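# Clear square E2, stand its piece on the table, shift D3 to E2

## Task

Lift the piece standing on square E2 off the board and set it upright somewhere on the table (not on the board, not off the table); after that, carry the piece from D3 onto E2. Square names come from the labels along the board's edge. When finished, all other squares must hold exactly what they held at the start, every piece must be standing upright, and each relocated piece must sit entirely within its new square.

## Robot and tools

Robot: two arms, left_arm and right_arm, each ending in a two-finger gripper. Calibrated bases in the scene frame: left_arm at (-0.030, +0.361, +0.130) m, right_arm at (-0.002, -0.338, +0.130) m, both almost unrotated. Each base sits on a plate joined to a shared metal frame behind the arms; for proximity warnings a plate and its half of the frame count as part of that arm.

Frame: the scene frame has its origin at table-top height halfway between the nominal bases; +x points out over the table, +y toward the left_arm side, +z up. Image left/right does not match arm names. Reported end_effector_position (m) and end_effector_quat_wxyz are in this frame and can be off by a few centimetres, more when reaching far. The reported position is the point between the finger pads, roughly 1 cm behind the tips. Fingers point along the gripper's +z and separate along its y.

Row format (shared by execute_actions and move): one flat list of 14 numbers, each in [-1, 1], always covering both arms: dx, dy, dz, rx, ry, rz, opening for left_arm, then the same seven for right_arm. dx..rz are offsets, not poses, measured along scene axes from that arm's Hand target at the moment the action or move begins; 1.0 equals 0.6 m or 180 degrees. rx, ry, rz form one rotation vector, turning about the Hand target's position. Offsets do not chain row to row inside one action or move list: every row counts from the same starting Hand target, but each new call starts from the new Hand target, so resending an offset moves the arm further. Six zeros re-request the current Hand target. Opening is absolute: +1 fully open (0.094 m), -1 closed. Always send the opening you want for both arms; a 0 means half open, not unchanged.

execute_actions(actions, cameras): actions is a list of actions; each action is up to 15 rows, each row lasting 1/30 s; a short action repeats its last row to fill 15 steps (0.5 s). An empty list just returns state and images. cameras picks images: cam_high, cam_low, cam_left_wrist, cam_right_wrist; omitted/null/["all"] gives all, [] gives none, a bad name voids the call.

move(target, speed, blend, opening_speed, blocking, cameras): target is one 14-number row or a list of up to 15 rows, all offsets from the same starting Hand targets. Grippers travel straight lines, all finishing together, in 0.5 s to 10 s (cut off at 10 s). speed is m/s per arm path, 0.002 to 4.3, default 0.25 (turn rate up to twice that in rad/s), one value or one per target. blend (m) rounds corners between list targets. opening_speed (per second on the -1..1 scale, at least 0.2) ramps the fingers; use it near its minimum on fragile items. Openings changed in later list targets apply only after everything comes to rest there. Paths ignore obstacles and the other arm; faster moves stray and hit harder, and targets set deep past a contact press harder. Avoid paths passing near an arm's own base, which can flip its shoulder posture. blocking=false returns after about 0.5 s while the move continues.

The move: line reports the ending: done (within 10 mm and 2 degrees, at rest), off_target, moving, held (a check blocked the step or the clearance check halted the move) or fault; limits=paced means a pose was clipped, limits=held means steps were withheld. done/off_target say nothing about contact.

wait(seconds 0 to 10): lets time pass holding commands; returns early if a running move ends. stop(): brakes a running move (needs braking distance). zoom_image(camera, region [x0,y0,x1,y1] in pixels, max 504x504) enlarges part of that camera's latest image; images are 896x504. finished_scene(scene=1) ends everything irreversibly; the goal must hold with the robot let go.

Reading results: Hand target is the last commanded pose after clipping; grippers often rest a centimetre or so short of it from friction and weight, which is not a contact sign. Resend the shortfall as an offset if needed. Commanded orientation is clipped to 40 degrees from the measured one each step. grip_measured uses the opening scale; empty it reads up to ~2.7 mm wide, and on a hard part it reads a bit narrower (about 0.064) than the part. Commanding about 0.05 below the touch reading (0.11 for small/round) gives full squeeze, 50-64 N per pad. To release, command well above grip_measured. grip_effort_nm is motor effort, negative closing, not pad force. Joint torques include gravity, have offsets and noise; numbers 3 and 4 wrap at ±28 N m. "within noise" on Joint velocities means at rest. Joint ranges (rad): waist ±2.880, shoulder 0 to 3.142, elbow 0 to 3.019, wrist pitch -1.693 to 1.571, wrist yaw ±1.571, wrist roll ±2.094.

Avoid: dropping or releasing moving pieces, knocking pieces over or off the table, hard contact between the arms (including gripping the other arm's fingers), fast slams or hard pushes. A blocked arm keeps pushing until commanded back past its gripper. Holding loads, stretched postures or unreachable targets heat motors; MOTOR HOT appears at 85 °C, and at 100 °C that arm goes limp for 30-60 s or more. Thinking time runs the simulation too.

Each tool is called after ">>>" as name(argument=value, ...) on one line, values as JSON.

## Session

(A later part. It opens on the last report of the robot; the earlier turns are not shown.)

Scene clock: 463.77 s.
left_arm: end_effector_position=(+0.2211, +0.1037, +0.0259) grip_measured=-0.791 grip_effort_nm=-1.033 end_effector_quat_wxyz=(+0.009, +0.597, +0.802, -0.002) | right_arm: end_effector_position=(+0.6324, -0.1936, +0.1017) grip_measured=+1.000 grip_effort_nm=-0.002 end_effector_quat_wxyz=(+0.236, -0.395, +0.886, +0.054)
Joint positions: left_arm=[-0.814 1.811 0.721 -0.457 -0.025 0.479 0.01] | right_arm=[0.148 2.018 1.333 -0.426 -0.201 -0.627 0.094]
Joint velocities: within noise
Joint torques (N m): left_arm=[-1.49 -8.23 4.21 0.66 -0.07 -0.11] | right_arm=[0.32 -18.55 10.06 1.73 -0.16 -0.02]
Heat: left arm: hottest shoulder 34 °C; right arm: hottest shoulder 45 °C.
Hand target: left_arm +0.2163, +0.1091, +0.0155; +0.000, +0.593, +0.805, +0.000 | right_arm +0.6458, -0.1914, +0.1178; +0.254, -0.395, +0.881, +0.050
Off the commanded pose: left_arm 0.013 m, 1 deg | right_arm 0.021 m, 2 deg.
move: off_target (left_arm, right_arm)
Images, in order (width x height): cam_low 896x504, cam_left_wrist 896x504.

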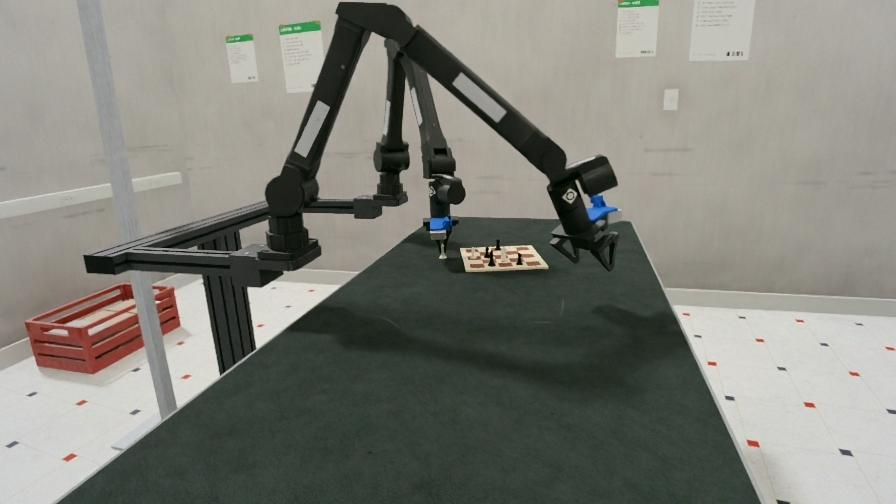

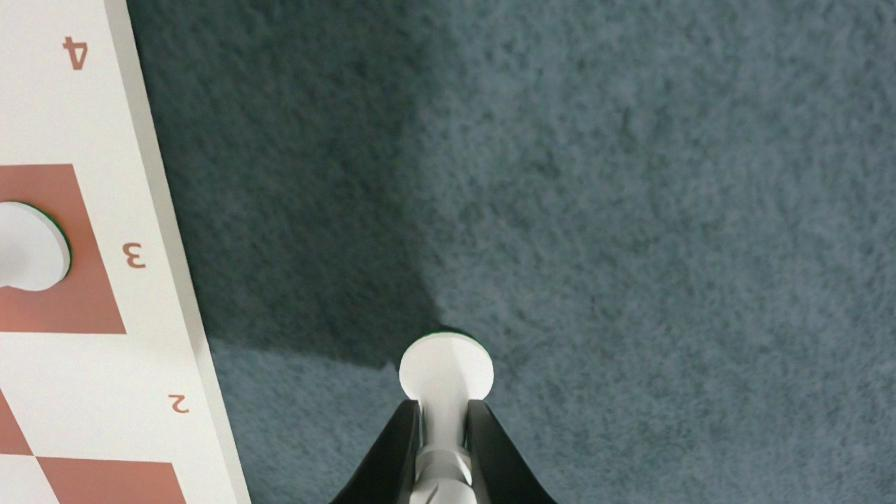

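>>> move(target=[[0, 0, -0.005, 0, 0, 0, -0.85, 0, 0, 0, 0, 0, 0, 1.0], [0, 0, -0.005, 0, 0, 0, 0.0, 0, 0, 0, 0, 0, 0, 1.0], [0, 0, 0.09, 0, 0, 0, 0.0, 0, 0, 0, 0, 0, 0, 1.0], [0.2228, -0.0102, 0.0992, 0, 0, 0.5053, 0.0, 0, 0, 0, 0, 0, 0, 1.0]], speed=[0.03, 0.05, 0.12, 0.4], blend=[0, 0, 0.02, 0], opening_speed=0.8, cameras=["cam_left_wrist", "cam_low", "cam_high"])

>>> zoom_image(camera="cam_low", region=[420, 200, 560, 280])

Scene clock: 523.13 s.
left_arm: end_effector_position=(+0.3406, +0.1055, +0.0800) grip_measured=-0.002 grip_effort_nm=0.100 end_effector_quat_wxyz=(+0.004, -0.148, +0.989, -0.004) | right_arm: end_effector_position=(+0.6324, -0.1936, +0.1017) grip_measured=+1.000 grip_effort_nm=-0.007 end_effector_quat_wxyz=(+0.236, -0.395, +0.886, +0.054)
Joint positions: left_arm=[-0.623 1.831 1.012 -0.732 -0.025 -0.905 0.047] | right_arm=[0.148 2.018 1.333 -0.426 -0.201 -0.627 0.094]
Joint velocities: within noise
Joint torques (N m): left_arm=[-1.08 -10.34 9.98 -0.44 -0.13 -0.12] | right_arm=[0.32 -18.55 10.04 1.73 -0.16 -0.02]
Heat: left arm: hottest shoulder 33 °C; right arm: hottest shoulder 46 °C.
Hand target: left_arm +0.3501, +0.1028, +0.0752; +0.000, -0.158, +0.987, +0.000 | right_arm +0.6458, -0.1914, +0.1178; +0.254, -0.395, +0.881, +0.050
Off the commanded pose: left_arm 0.011 m, 1 deg | right_arm 0.021 m, 2 deg.
move: off_target (left_arm, right_arm); target 2's new opening was sent with left_arm's hand 0.016 m and 1 deg from that target
Images, in order (width x height): cam_high 896x504, cam_low 896x504, cam_left_wrist 896x504.

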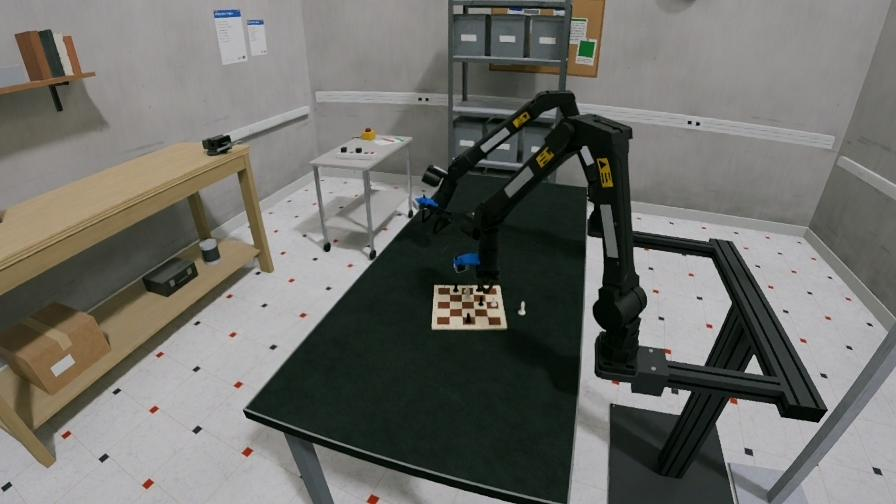

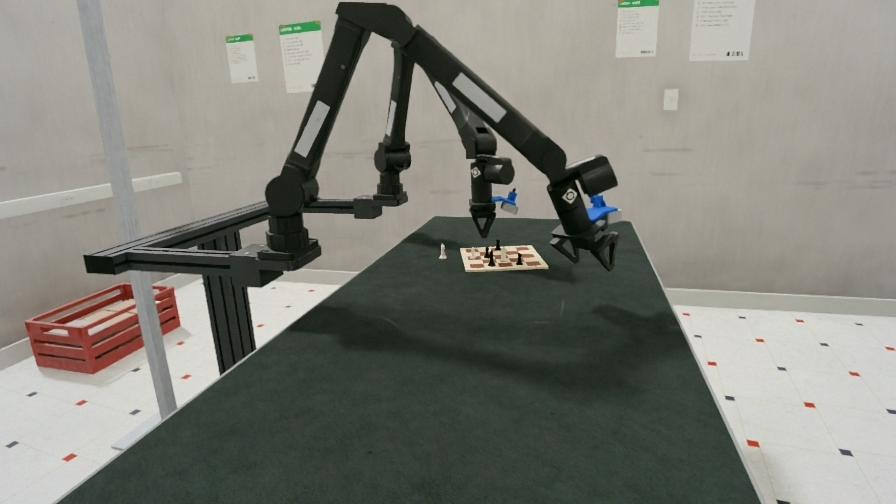

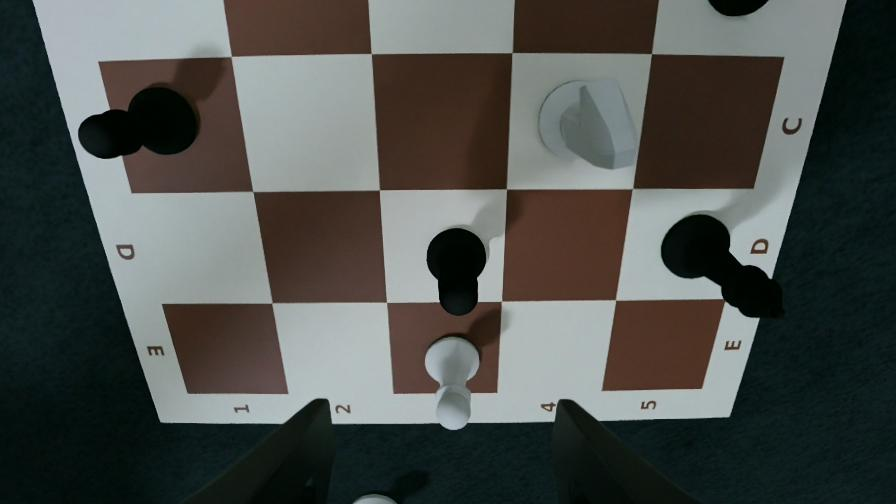

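Scaled by 3.600 from the camera's 896x504 image, which has a finer 1280x720 frame.

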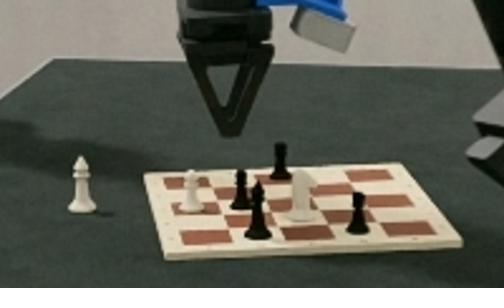

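>>> zoom_image(camera="cam_left_wrist", region=[370, 180, 530, 320])

Scaled by 3.150 from the camera's 896x504 image, which has a finer 1280x720 frame.

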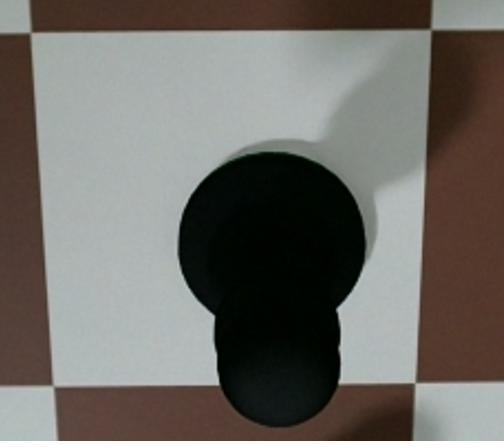

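>>> move(target=[[0.012, -0.0023, -0.01, 0, 0, 0, 0.0, 0, 0, 0, 0, 0, 0, 1.0], [0.012, -0.0023, -0.0587, 0, 0, 0, 0.0, 0, 0, 0, 0, 0, 0, 1.0]], speed=0.12, cameras=["cam_left_wrist", "cam_low"])

>>> zoom_image(camera="cam_left_wrist", region=[300, 240, 600, 504])

Scene clock: 567.83 s.
left_arm: end_effector_position=(+0.3443, +0.1046, +0.0440) grip_measured=-0.002 grip_effort_nm=0.105 end_effector_quat_wxyz=(-0.005, -0.150, +0.989, +0.006) | right_arm: end_effector_position=(+0.6324, -0.1936, +0.1017) grip_measured=+1.000 grip_effort_nm=-0.002 end_effector_quat_wxyz=(+0.236, -0.395, +0.886, +0.054)
Joint positions: left_arm=[-0.618 1.926 1.032 -0.683 -0.025 -0.906 0.047] | right_arm=[0.148 2.018 1.333 -0.426 -0.201 -0.627 0.094]
Joint velocities: within noise
Joint torques (N m): left_arm=[-0.91 -11.75 8.57 0.59 -0.12 -0.06] | right_arm=[0.32 -18.55 10.06 1.73 -0.16 -0.02]
Heat: left arm: hottest shoulder 35 °C; right arm: hottest shoulder 46 °C.
Hand target: left_arm +0.3572, +0.1013, +0.0400; +0.000, -0.158, +0.987, +0.000 | right_arm +0.6458, -0.1914, +0.1178; +0.254, -0.395, +0.881, +0.050
Off the commanded pose: left_arm 0.014 m, 1 deg | right_arm 0.021 m, 2 deg.
move: off_target (left_arm, right_arm)
Images, in order (width x height): cam_low 896x504, cam_left_wrist 896x504.

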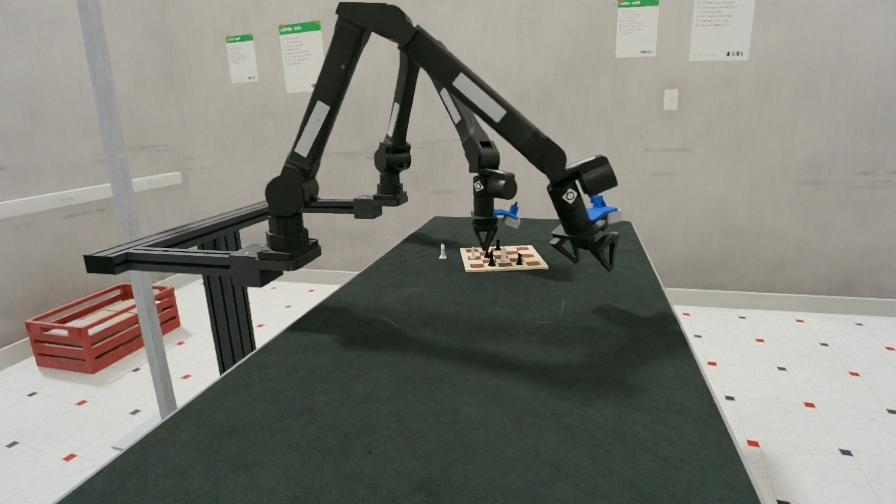

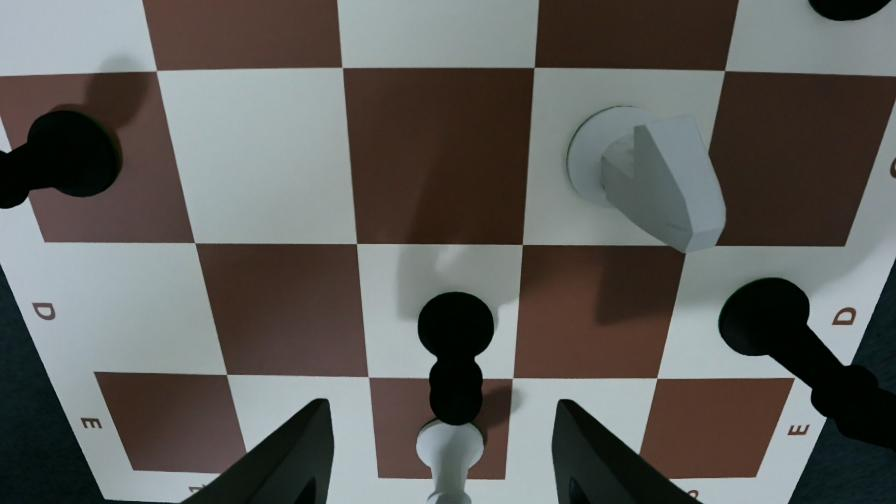

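Scaled by 1.680 from the camera's 896x504 image, which has a finer 1280x720 frame.

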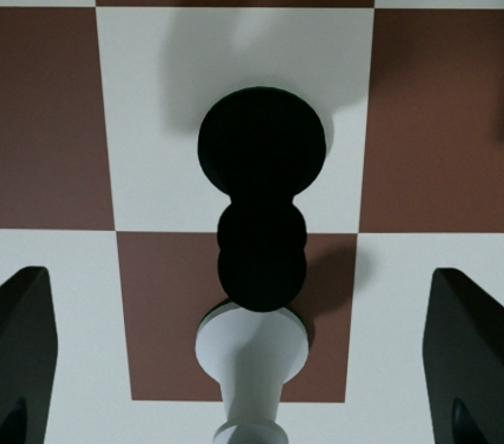

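>>> move(target=[[0.01, -0.0022, -0.0308, 0, 0, 0, 0.0, 0, 0, 0, 0, 0, 0, 1.0], [0.01, -0.0022, -0.0308, 0, 0, 0, -0.86, 0, 0, 0, 0, 0, 0, 1.0]], speed=0.06, opening_speed=0.5, cameras=["cam_left_wrist", "cam_low"])

>>> zoom_image(camera="cam_left_wrist", region=[300, 240, 600, 504])

Scene clock: 596.30 s.
left_arm: end_effector_position=(+0.3485, +0.1046, +0.0268) grip_measured=-0.808 grip_effort_nm=-0.994 end_effector_quat_wxyz=(-0.006, -0.153, +0.988, +0.006) | right_arm: end_effector_position=(+0.6324, -0.1936, +0.1017) grip_measured=+1.000 grip_effort_nm=-0.007 end_effector_quat_wxyz=(+0.236, -0.395, +0.886, +0.054)
Joint positions: left_arm=[-0.612 1.97 1.041 -0.65 -0.025 -0.906 0.009] | right_arm=[0.148 2.018 1.333 -0.426 -0.201 -0.627 0.094]
Joint velocities: within noise
Joint torques (N m): left_arm=[-0.91 -11.63 8.88 0.57 -0.12 -0.01] | right_arm=[0.32 -18.55 10.06 1.73 -0.16 -0.02]
Heat: left arm: hottest shoulder 35 °C; right arm: hottest shoulder 46 °C.
Hand target: left_arm +0.3632, +0.1000, +0.0214; +0.000, -0.158, +0.987, +0.000 | right_arm +0.6458, -0.1914, +0.1178; +0.254, -0.395, +0.881, +0.050
Off the commanded pose: left_arm 0.016 m, 1 deg | right_arm 0.021 m, 2 deg.
move: off_target (left_arm, right_arm); target 2's new opening was sent with left_arm's hand 0.016 m and 1 deg from that target
Images, in order (width x height): cam_low 896x504, cam_left_wrist 896x504.

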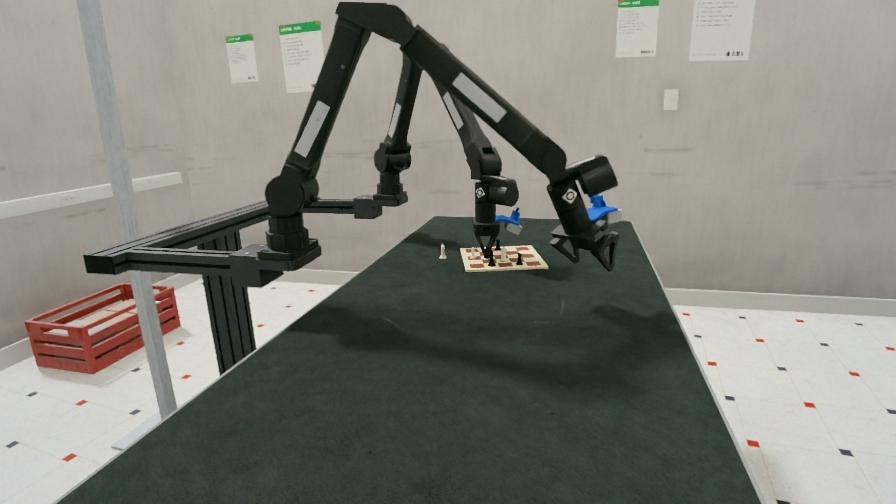

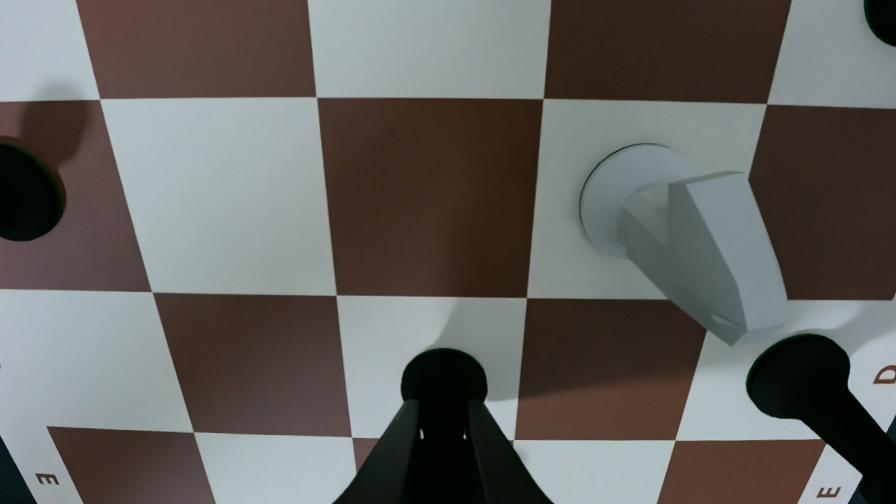

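Scaled by 1.680 from the camera's 896x504 image, which has a finer 1280x720 frame.

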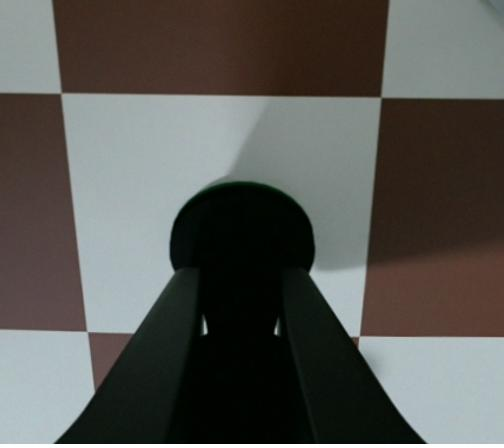

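>>> move(target=[[-0.008, 0, 0.075, 0, 0, 0, -0.86, 0, 0, 0, 0, 0, 0, 1.0], [-0.1012, 0.0558, 0.081, 0, 0, -0.5053, -0.86, 0, 0, 0, 0, 0, 0, 1.0], [-0.1012, 0.0558, 0.02, 0, 0, -0.5053, -0.86, 0, 0, 0, 0, 0, 0, 1.0]], speed=[0.1, 0.35, 0.1], blend=[0.01, 0.01, 0], cameras=["cam_left_wrist", "cam_low", "cam_high"])

>>> zoom_image(camera="cam_left_wrist", region=[300, 240, 600, 504])

Scene clock: 644.17 s.
left_arm: end_effector_position=(+0.3075, +0.1330, +0.0430) grip_measured=-0.810 grip_effort_nm=-1.033 end_effector_quat_wxyz=(+0.007, +0.586, +0.810, +0.001) | right_arm: end_effector_position=(+0.6324, -0.1936, +0.1017) grip_measured=+1.000 grip_effort_nm=-0.002 end_effector_quat_wxyz=(+0.236, -0.395, +0.886, +0.054)
Joint positions: left_arm=[-0.612 1.837 0.867 -0.578 -0.025 0.655 0.009] | right_arm=[0.148 2.018 1.333 -0.426 -0.201 -0.627 0.094]
Joint velocities: within noise
Joint torques (N m): left_arm=[-1.96 -9.93 5.3 0.64 0.01 0.11] | right_arm=[0.32 -18.55 10.04 1.73 -0.16 -0.02]
Heat: left arm: hottest elbow 35 °C; right arm: hottest shoulder 46 °C.
Hand target: left_arm +0.3025, +0.1335, +0.0334; +0.000, +0.593, +0.805, +0.000 | right_arm +0.6458, -0.1914, +0.1178; +0.254, -0.395, +0.881, +0.050
Off the commanded pose: left_arm 0.011 m, 1 deg | right_arm 0.021 m, 2 deg.
move: off_target (left_arm, right_arm)
Images, in order (width x height): cam_high 896x504, cam_low 896x504, cam_left_wrist 896x504.

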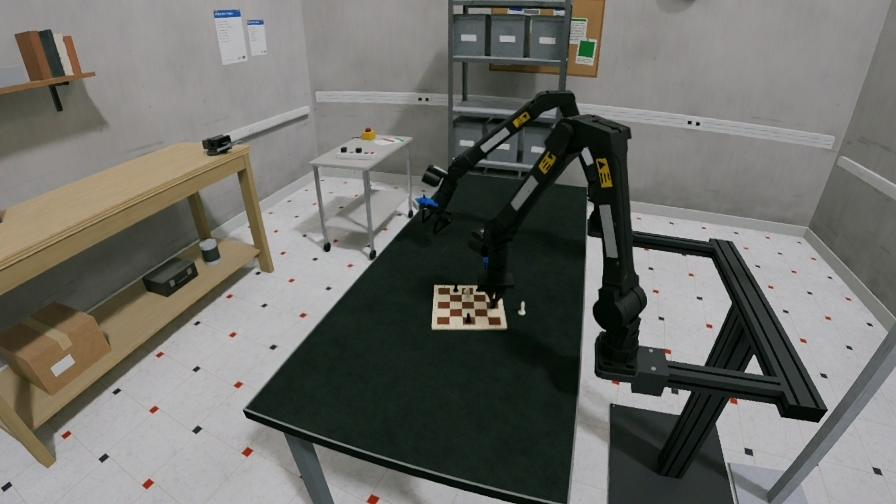

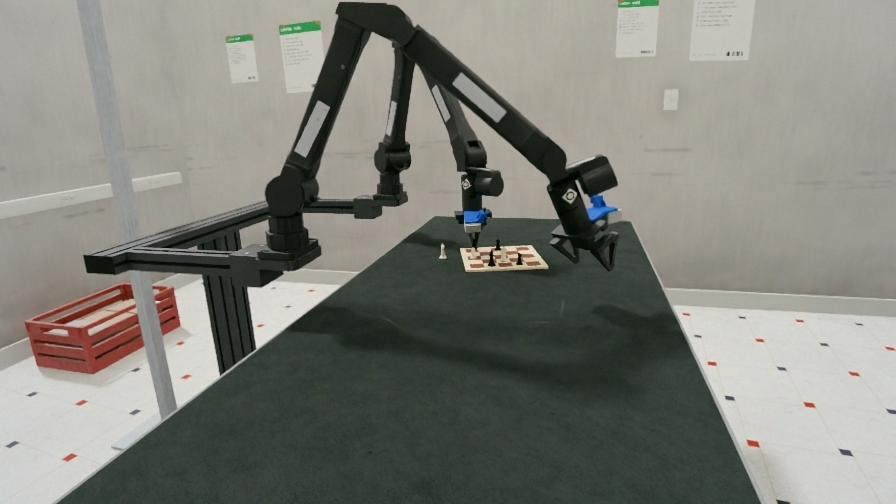

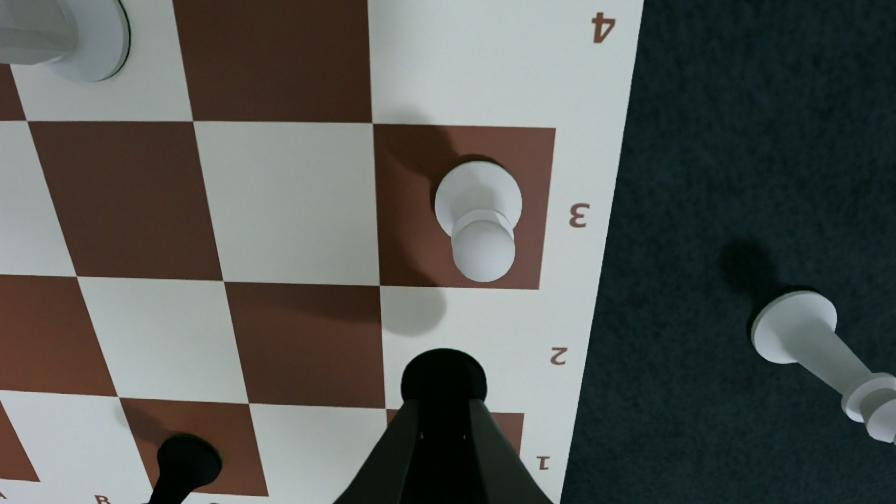

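Scaled by 1.680 from the camera's 896x504 image, which has a finer 1280x720 frame.

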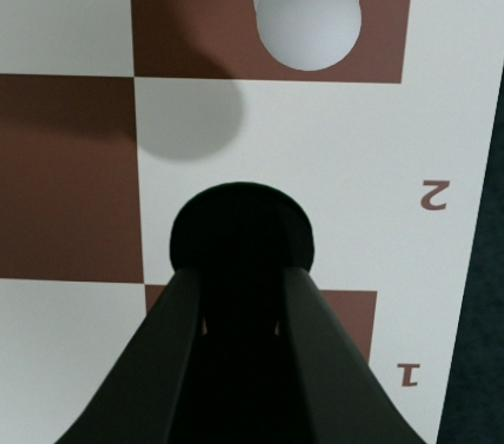

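>>> move(target=[[-0.0087, 0.0067, -0.005, 0, 0, 0, -0.86, 0, 0, 0, 0, 0, 0, 1.0], [-0.0087, 0.0067, -0.0245, 0, 0, 0, -0.86, 0, 0, 0, 0, 0, 0, 1.0]], speed=0.05, cameras=["cam_left_wrist", "cam_low"])

>>> zoom_image(camera="cam_left_wrist", region=[300, 240, 600, 504])

Scene clock: 668.60 s.
left_arm: end_effector_position=(+0.3035, +0.1354, +0.0302) grip_measured=-0.810 grip_effort_nm=-1.038 end_effector_quat_wxyz=(+0.009, +0.587, +0.810, +0.001) | right_arm: end_effector_position=(+0.6324, -0.1936, +0.1017) grip_measured=+1.000 grip_effort_nm=-0.002 end_effector_quat_wxyz=(+0.236, -0.395, +0.886, +0.054)
Joint positions: left_arm=[-0.612 1.86 0.847 -0.53 -0.025 0.657 0.009] | right_arm=[0.148 2.018 1.333 -0.426 -0.201 -0.627 0.094]
Joint velocities: within noise
Joint torques (N m): left_arm=[-1.79 -9.58 4.85 0.72 0 0.1] | right_arm=[0.32 -18.55 10.06 1.72 -0.16 -0.02]
Heat: left arm: hottest shoulder 35 °C; right arm: hottest shoulder 46 °C.
Hand target: left_arm +0.2971, +0.1376, +0.0186; +0.000, +0.593, +0.805, +0.000 | right_arm +0.6458, -0.1914, +0.1178; +0.254, -0.395, +0.881, +0.050
Off the commanded pose: left_arm 0.013 m, 1 deg | right_arm 0.021 m, 2 deg.
move: off_target (left_arm, right_arm)
Images, in order (width x height): cam_low 896x504, cam_left_wrist 896x504.

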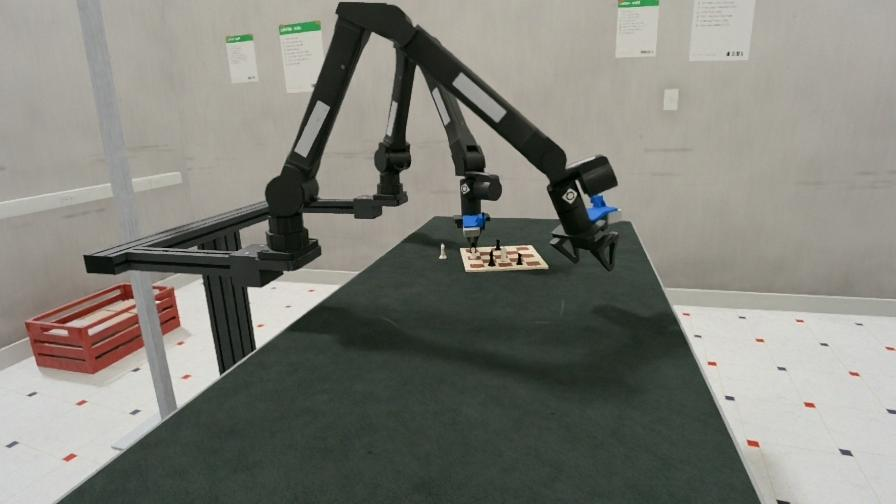

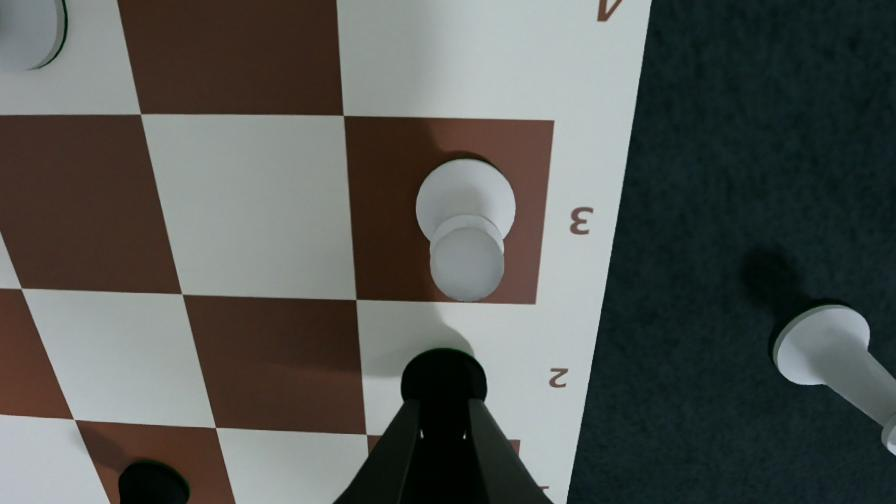

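Scaled by 1.680 from the camera's 896x504 image, which has a finer 1280x720 frame.

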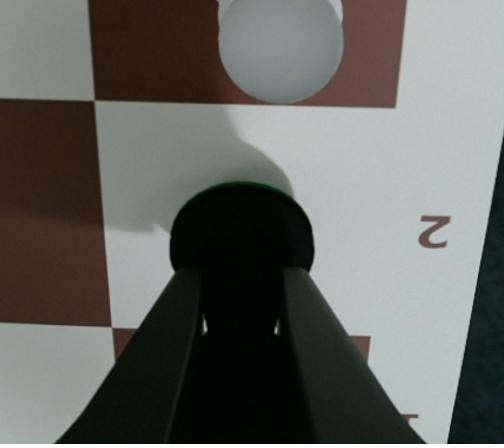

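>>> move(target=[[0, 0, -0.01, 0, 0, 0, -0.86, 0, 0, 0, 0, 0, 0, 1.0], [0, 0, -0.007, 0, 0, 0, 0.0, 0, 0, 0, 0, 0, 0, 1.0], [0.007, -0.003, 0.12, 0, 0, 0, 0.0, 0, 0, 0, 0, 0, 0, 1.0]], speed=[0.03, 0.03, 0.12], opening_speed=0.8, cameras=["cam_left_wrist", "cam_low", "cam_high"])

>>> zoom_image(camera="cam_low", region=[420, 200, 560, 280])

Scene clock: 697.73 s.
left_arm: end_effector_position=(+0.2920, +0.1448, +0.0834) grip_measured=-0.002 grip_effort_nm=0.110 end_effector_quat_wxyz=(-0.009, +0.588, +0.809, +0.000) | right_arm: end_effector_position=(+0.6324, -0.1936, +0.1017) grip_measured=+1.000 grip_effort_nm=-0.002 end_effector_quat_wxyz=(+0.236, -0.395, +0.886, +0.054)
Joint positions: left_arm=[-0.612 1.717 0.847 -0.708 -0.025 0.658 0.047] | right_arm=[0.148 2.018 1.333 -0.426 -0.201 -0.627 0.094]
Joint velocities: within noise
Joint torques (N m): left_arm=[-1.96 -10.58 9.13 -0.53 0 0.08] | right_arm=[0.32 -18.55 10.06 1.73 -0.16 -0.02]
Heat: left arm: hottest shoulder 35 °C; right arm: hottest shoulder 46 °C.
Hand target: left_arm +0.3013, +0.1358, +0.0907; +0.000, +0.593, +0.805, +0.000 | right_arm +0.6458, -0.1914, +0.1178; +0.254, -0.395, +0.881, +0.050
Off the commanded pose: left_arm 0.015 m, 1 deg | right_arm 0.021 m, 2 deg.
move: off_target (left_arm, right_arm); target 2's new opening was sent with left_arm's hand 0.014 m and 2 deg from that target
Images, in order (width x height): cam_high 896x504, cam_low 896x504, cam_left_wrist 896x504.

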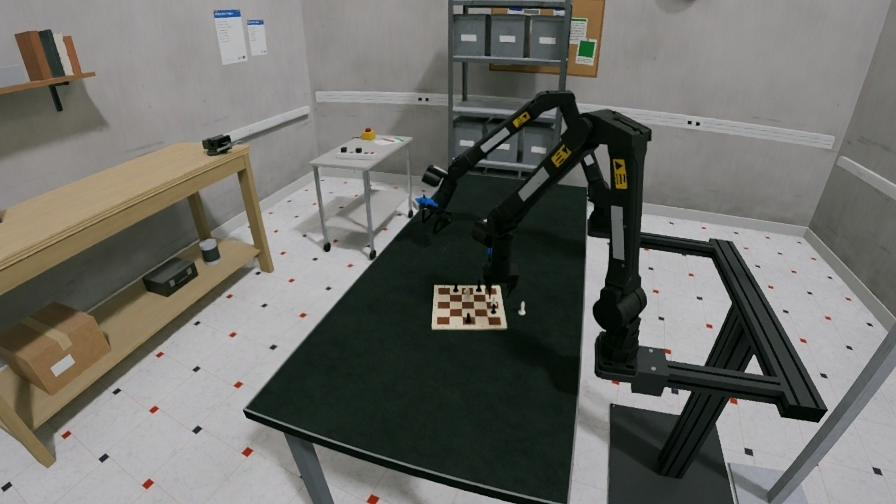

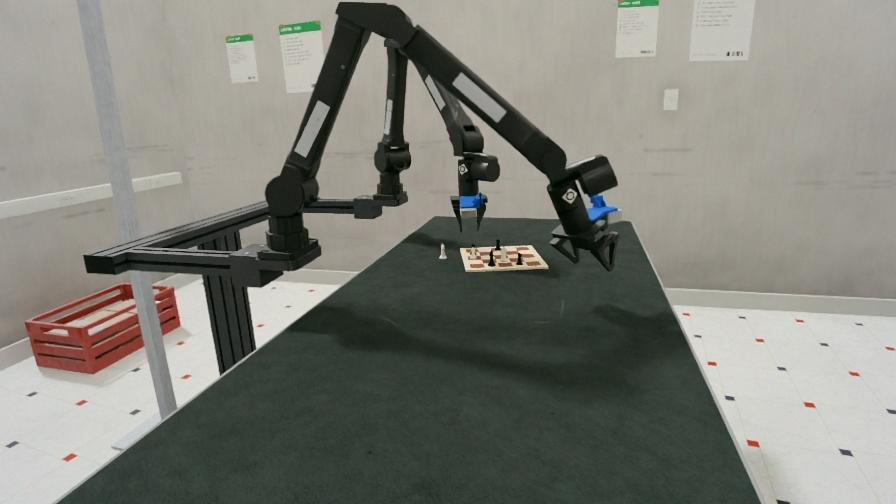

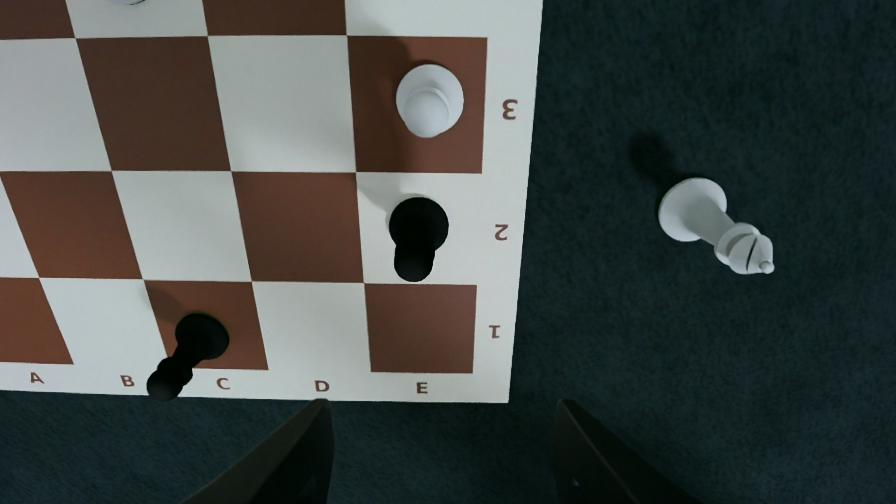

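Scaled by 3.600 from the camera's 896x504 image, which has a finer 1280x720 frame.

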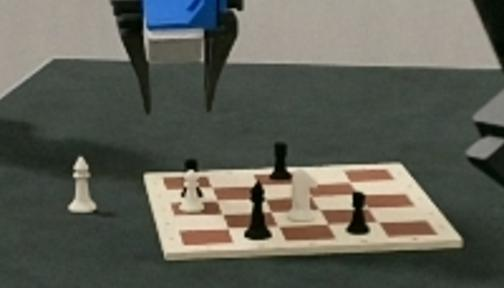

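>>> finished_scene()

The scene is finished: the task was done.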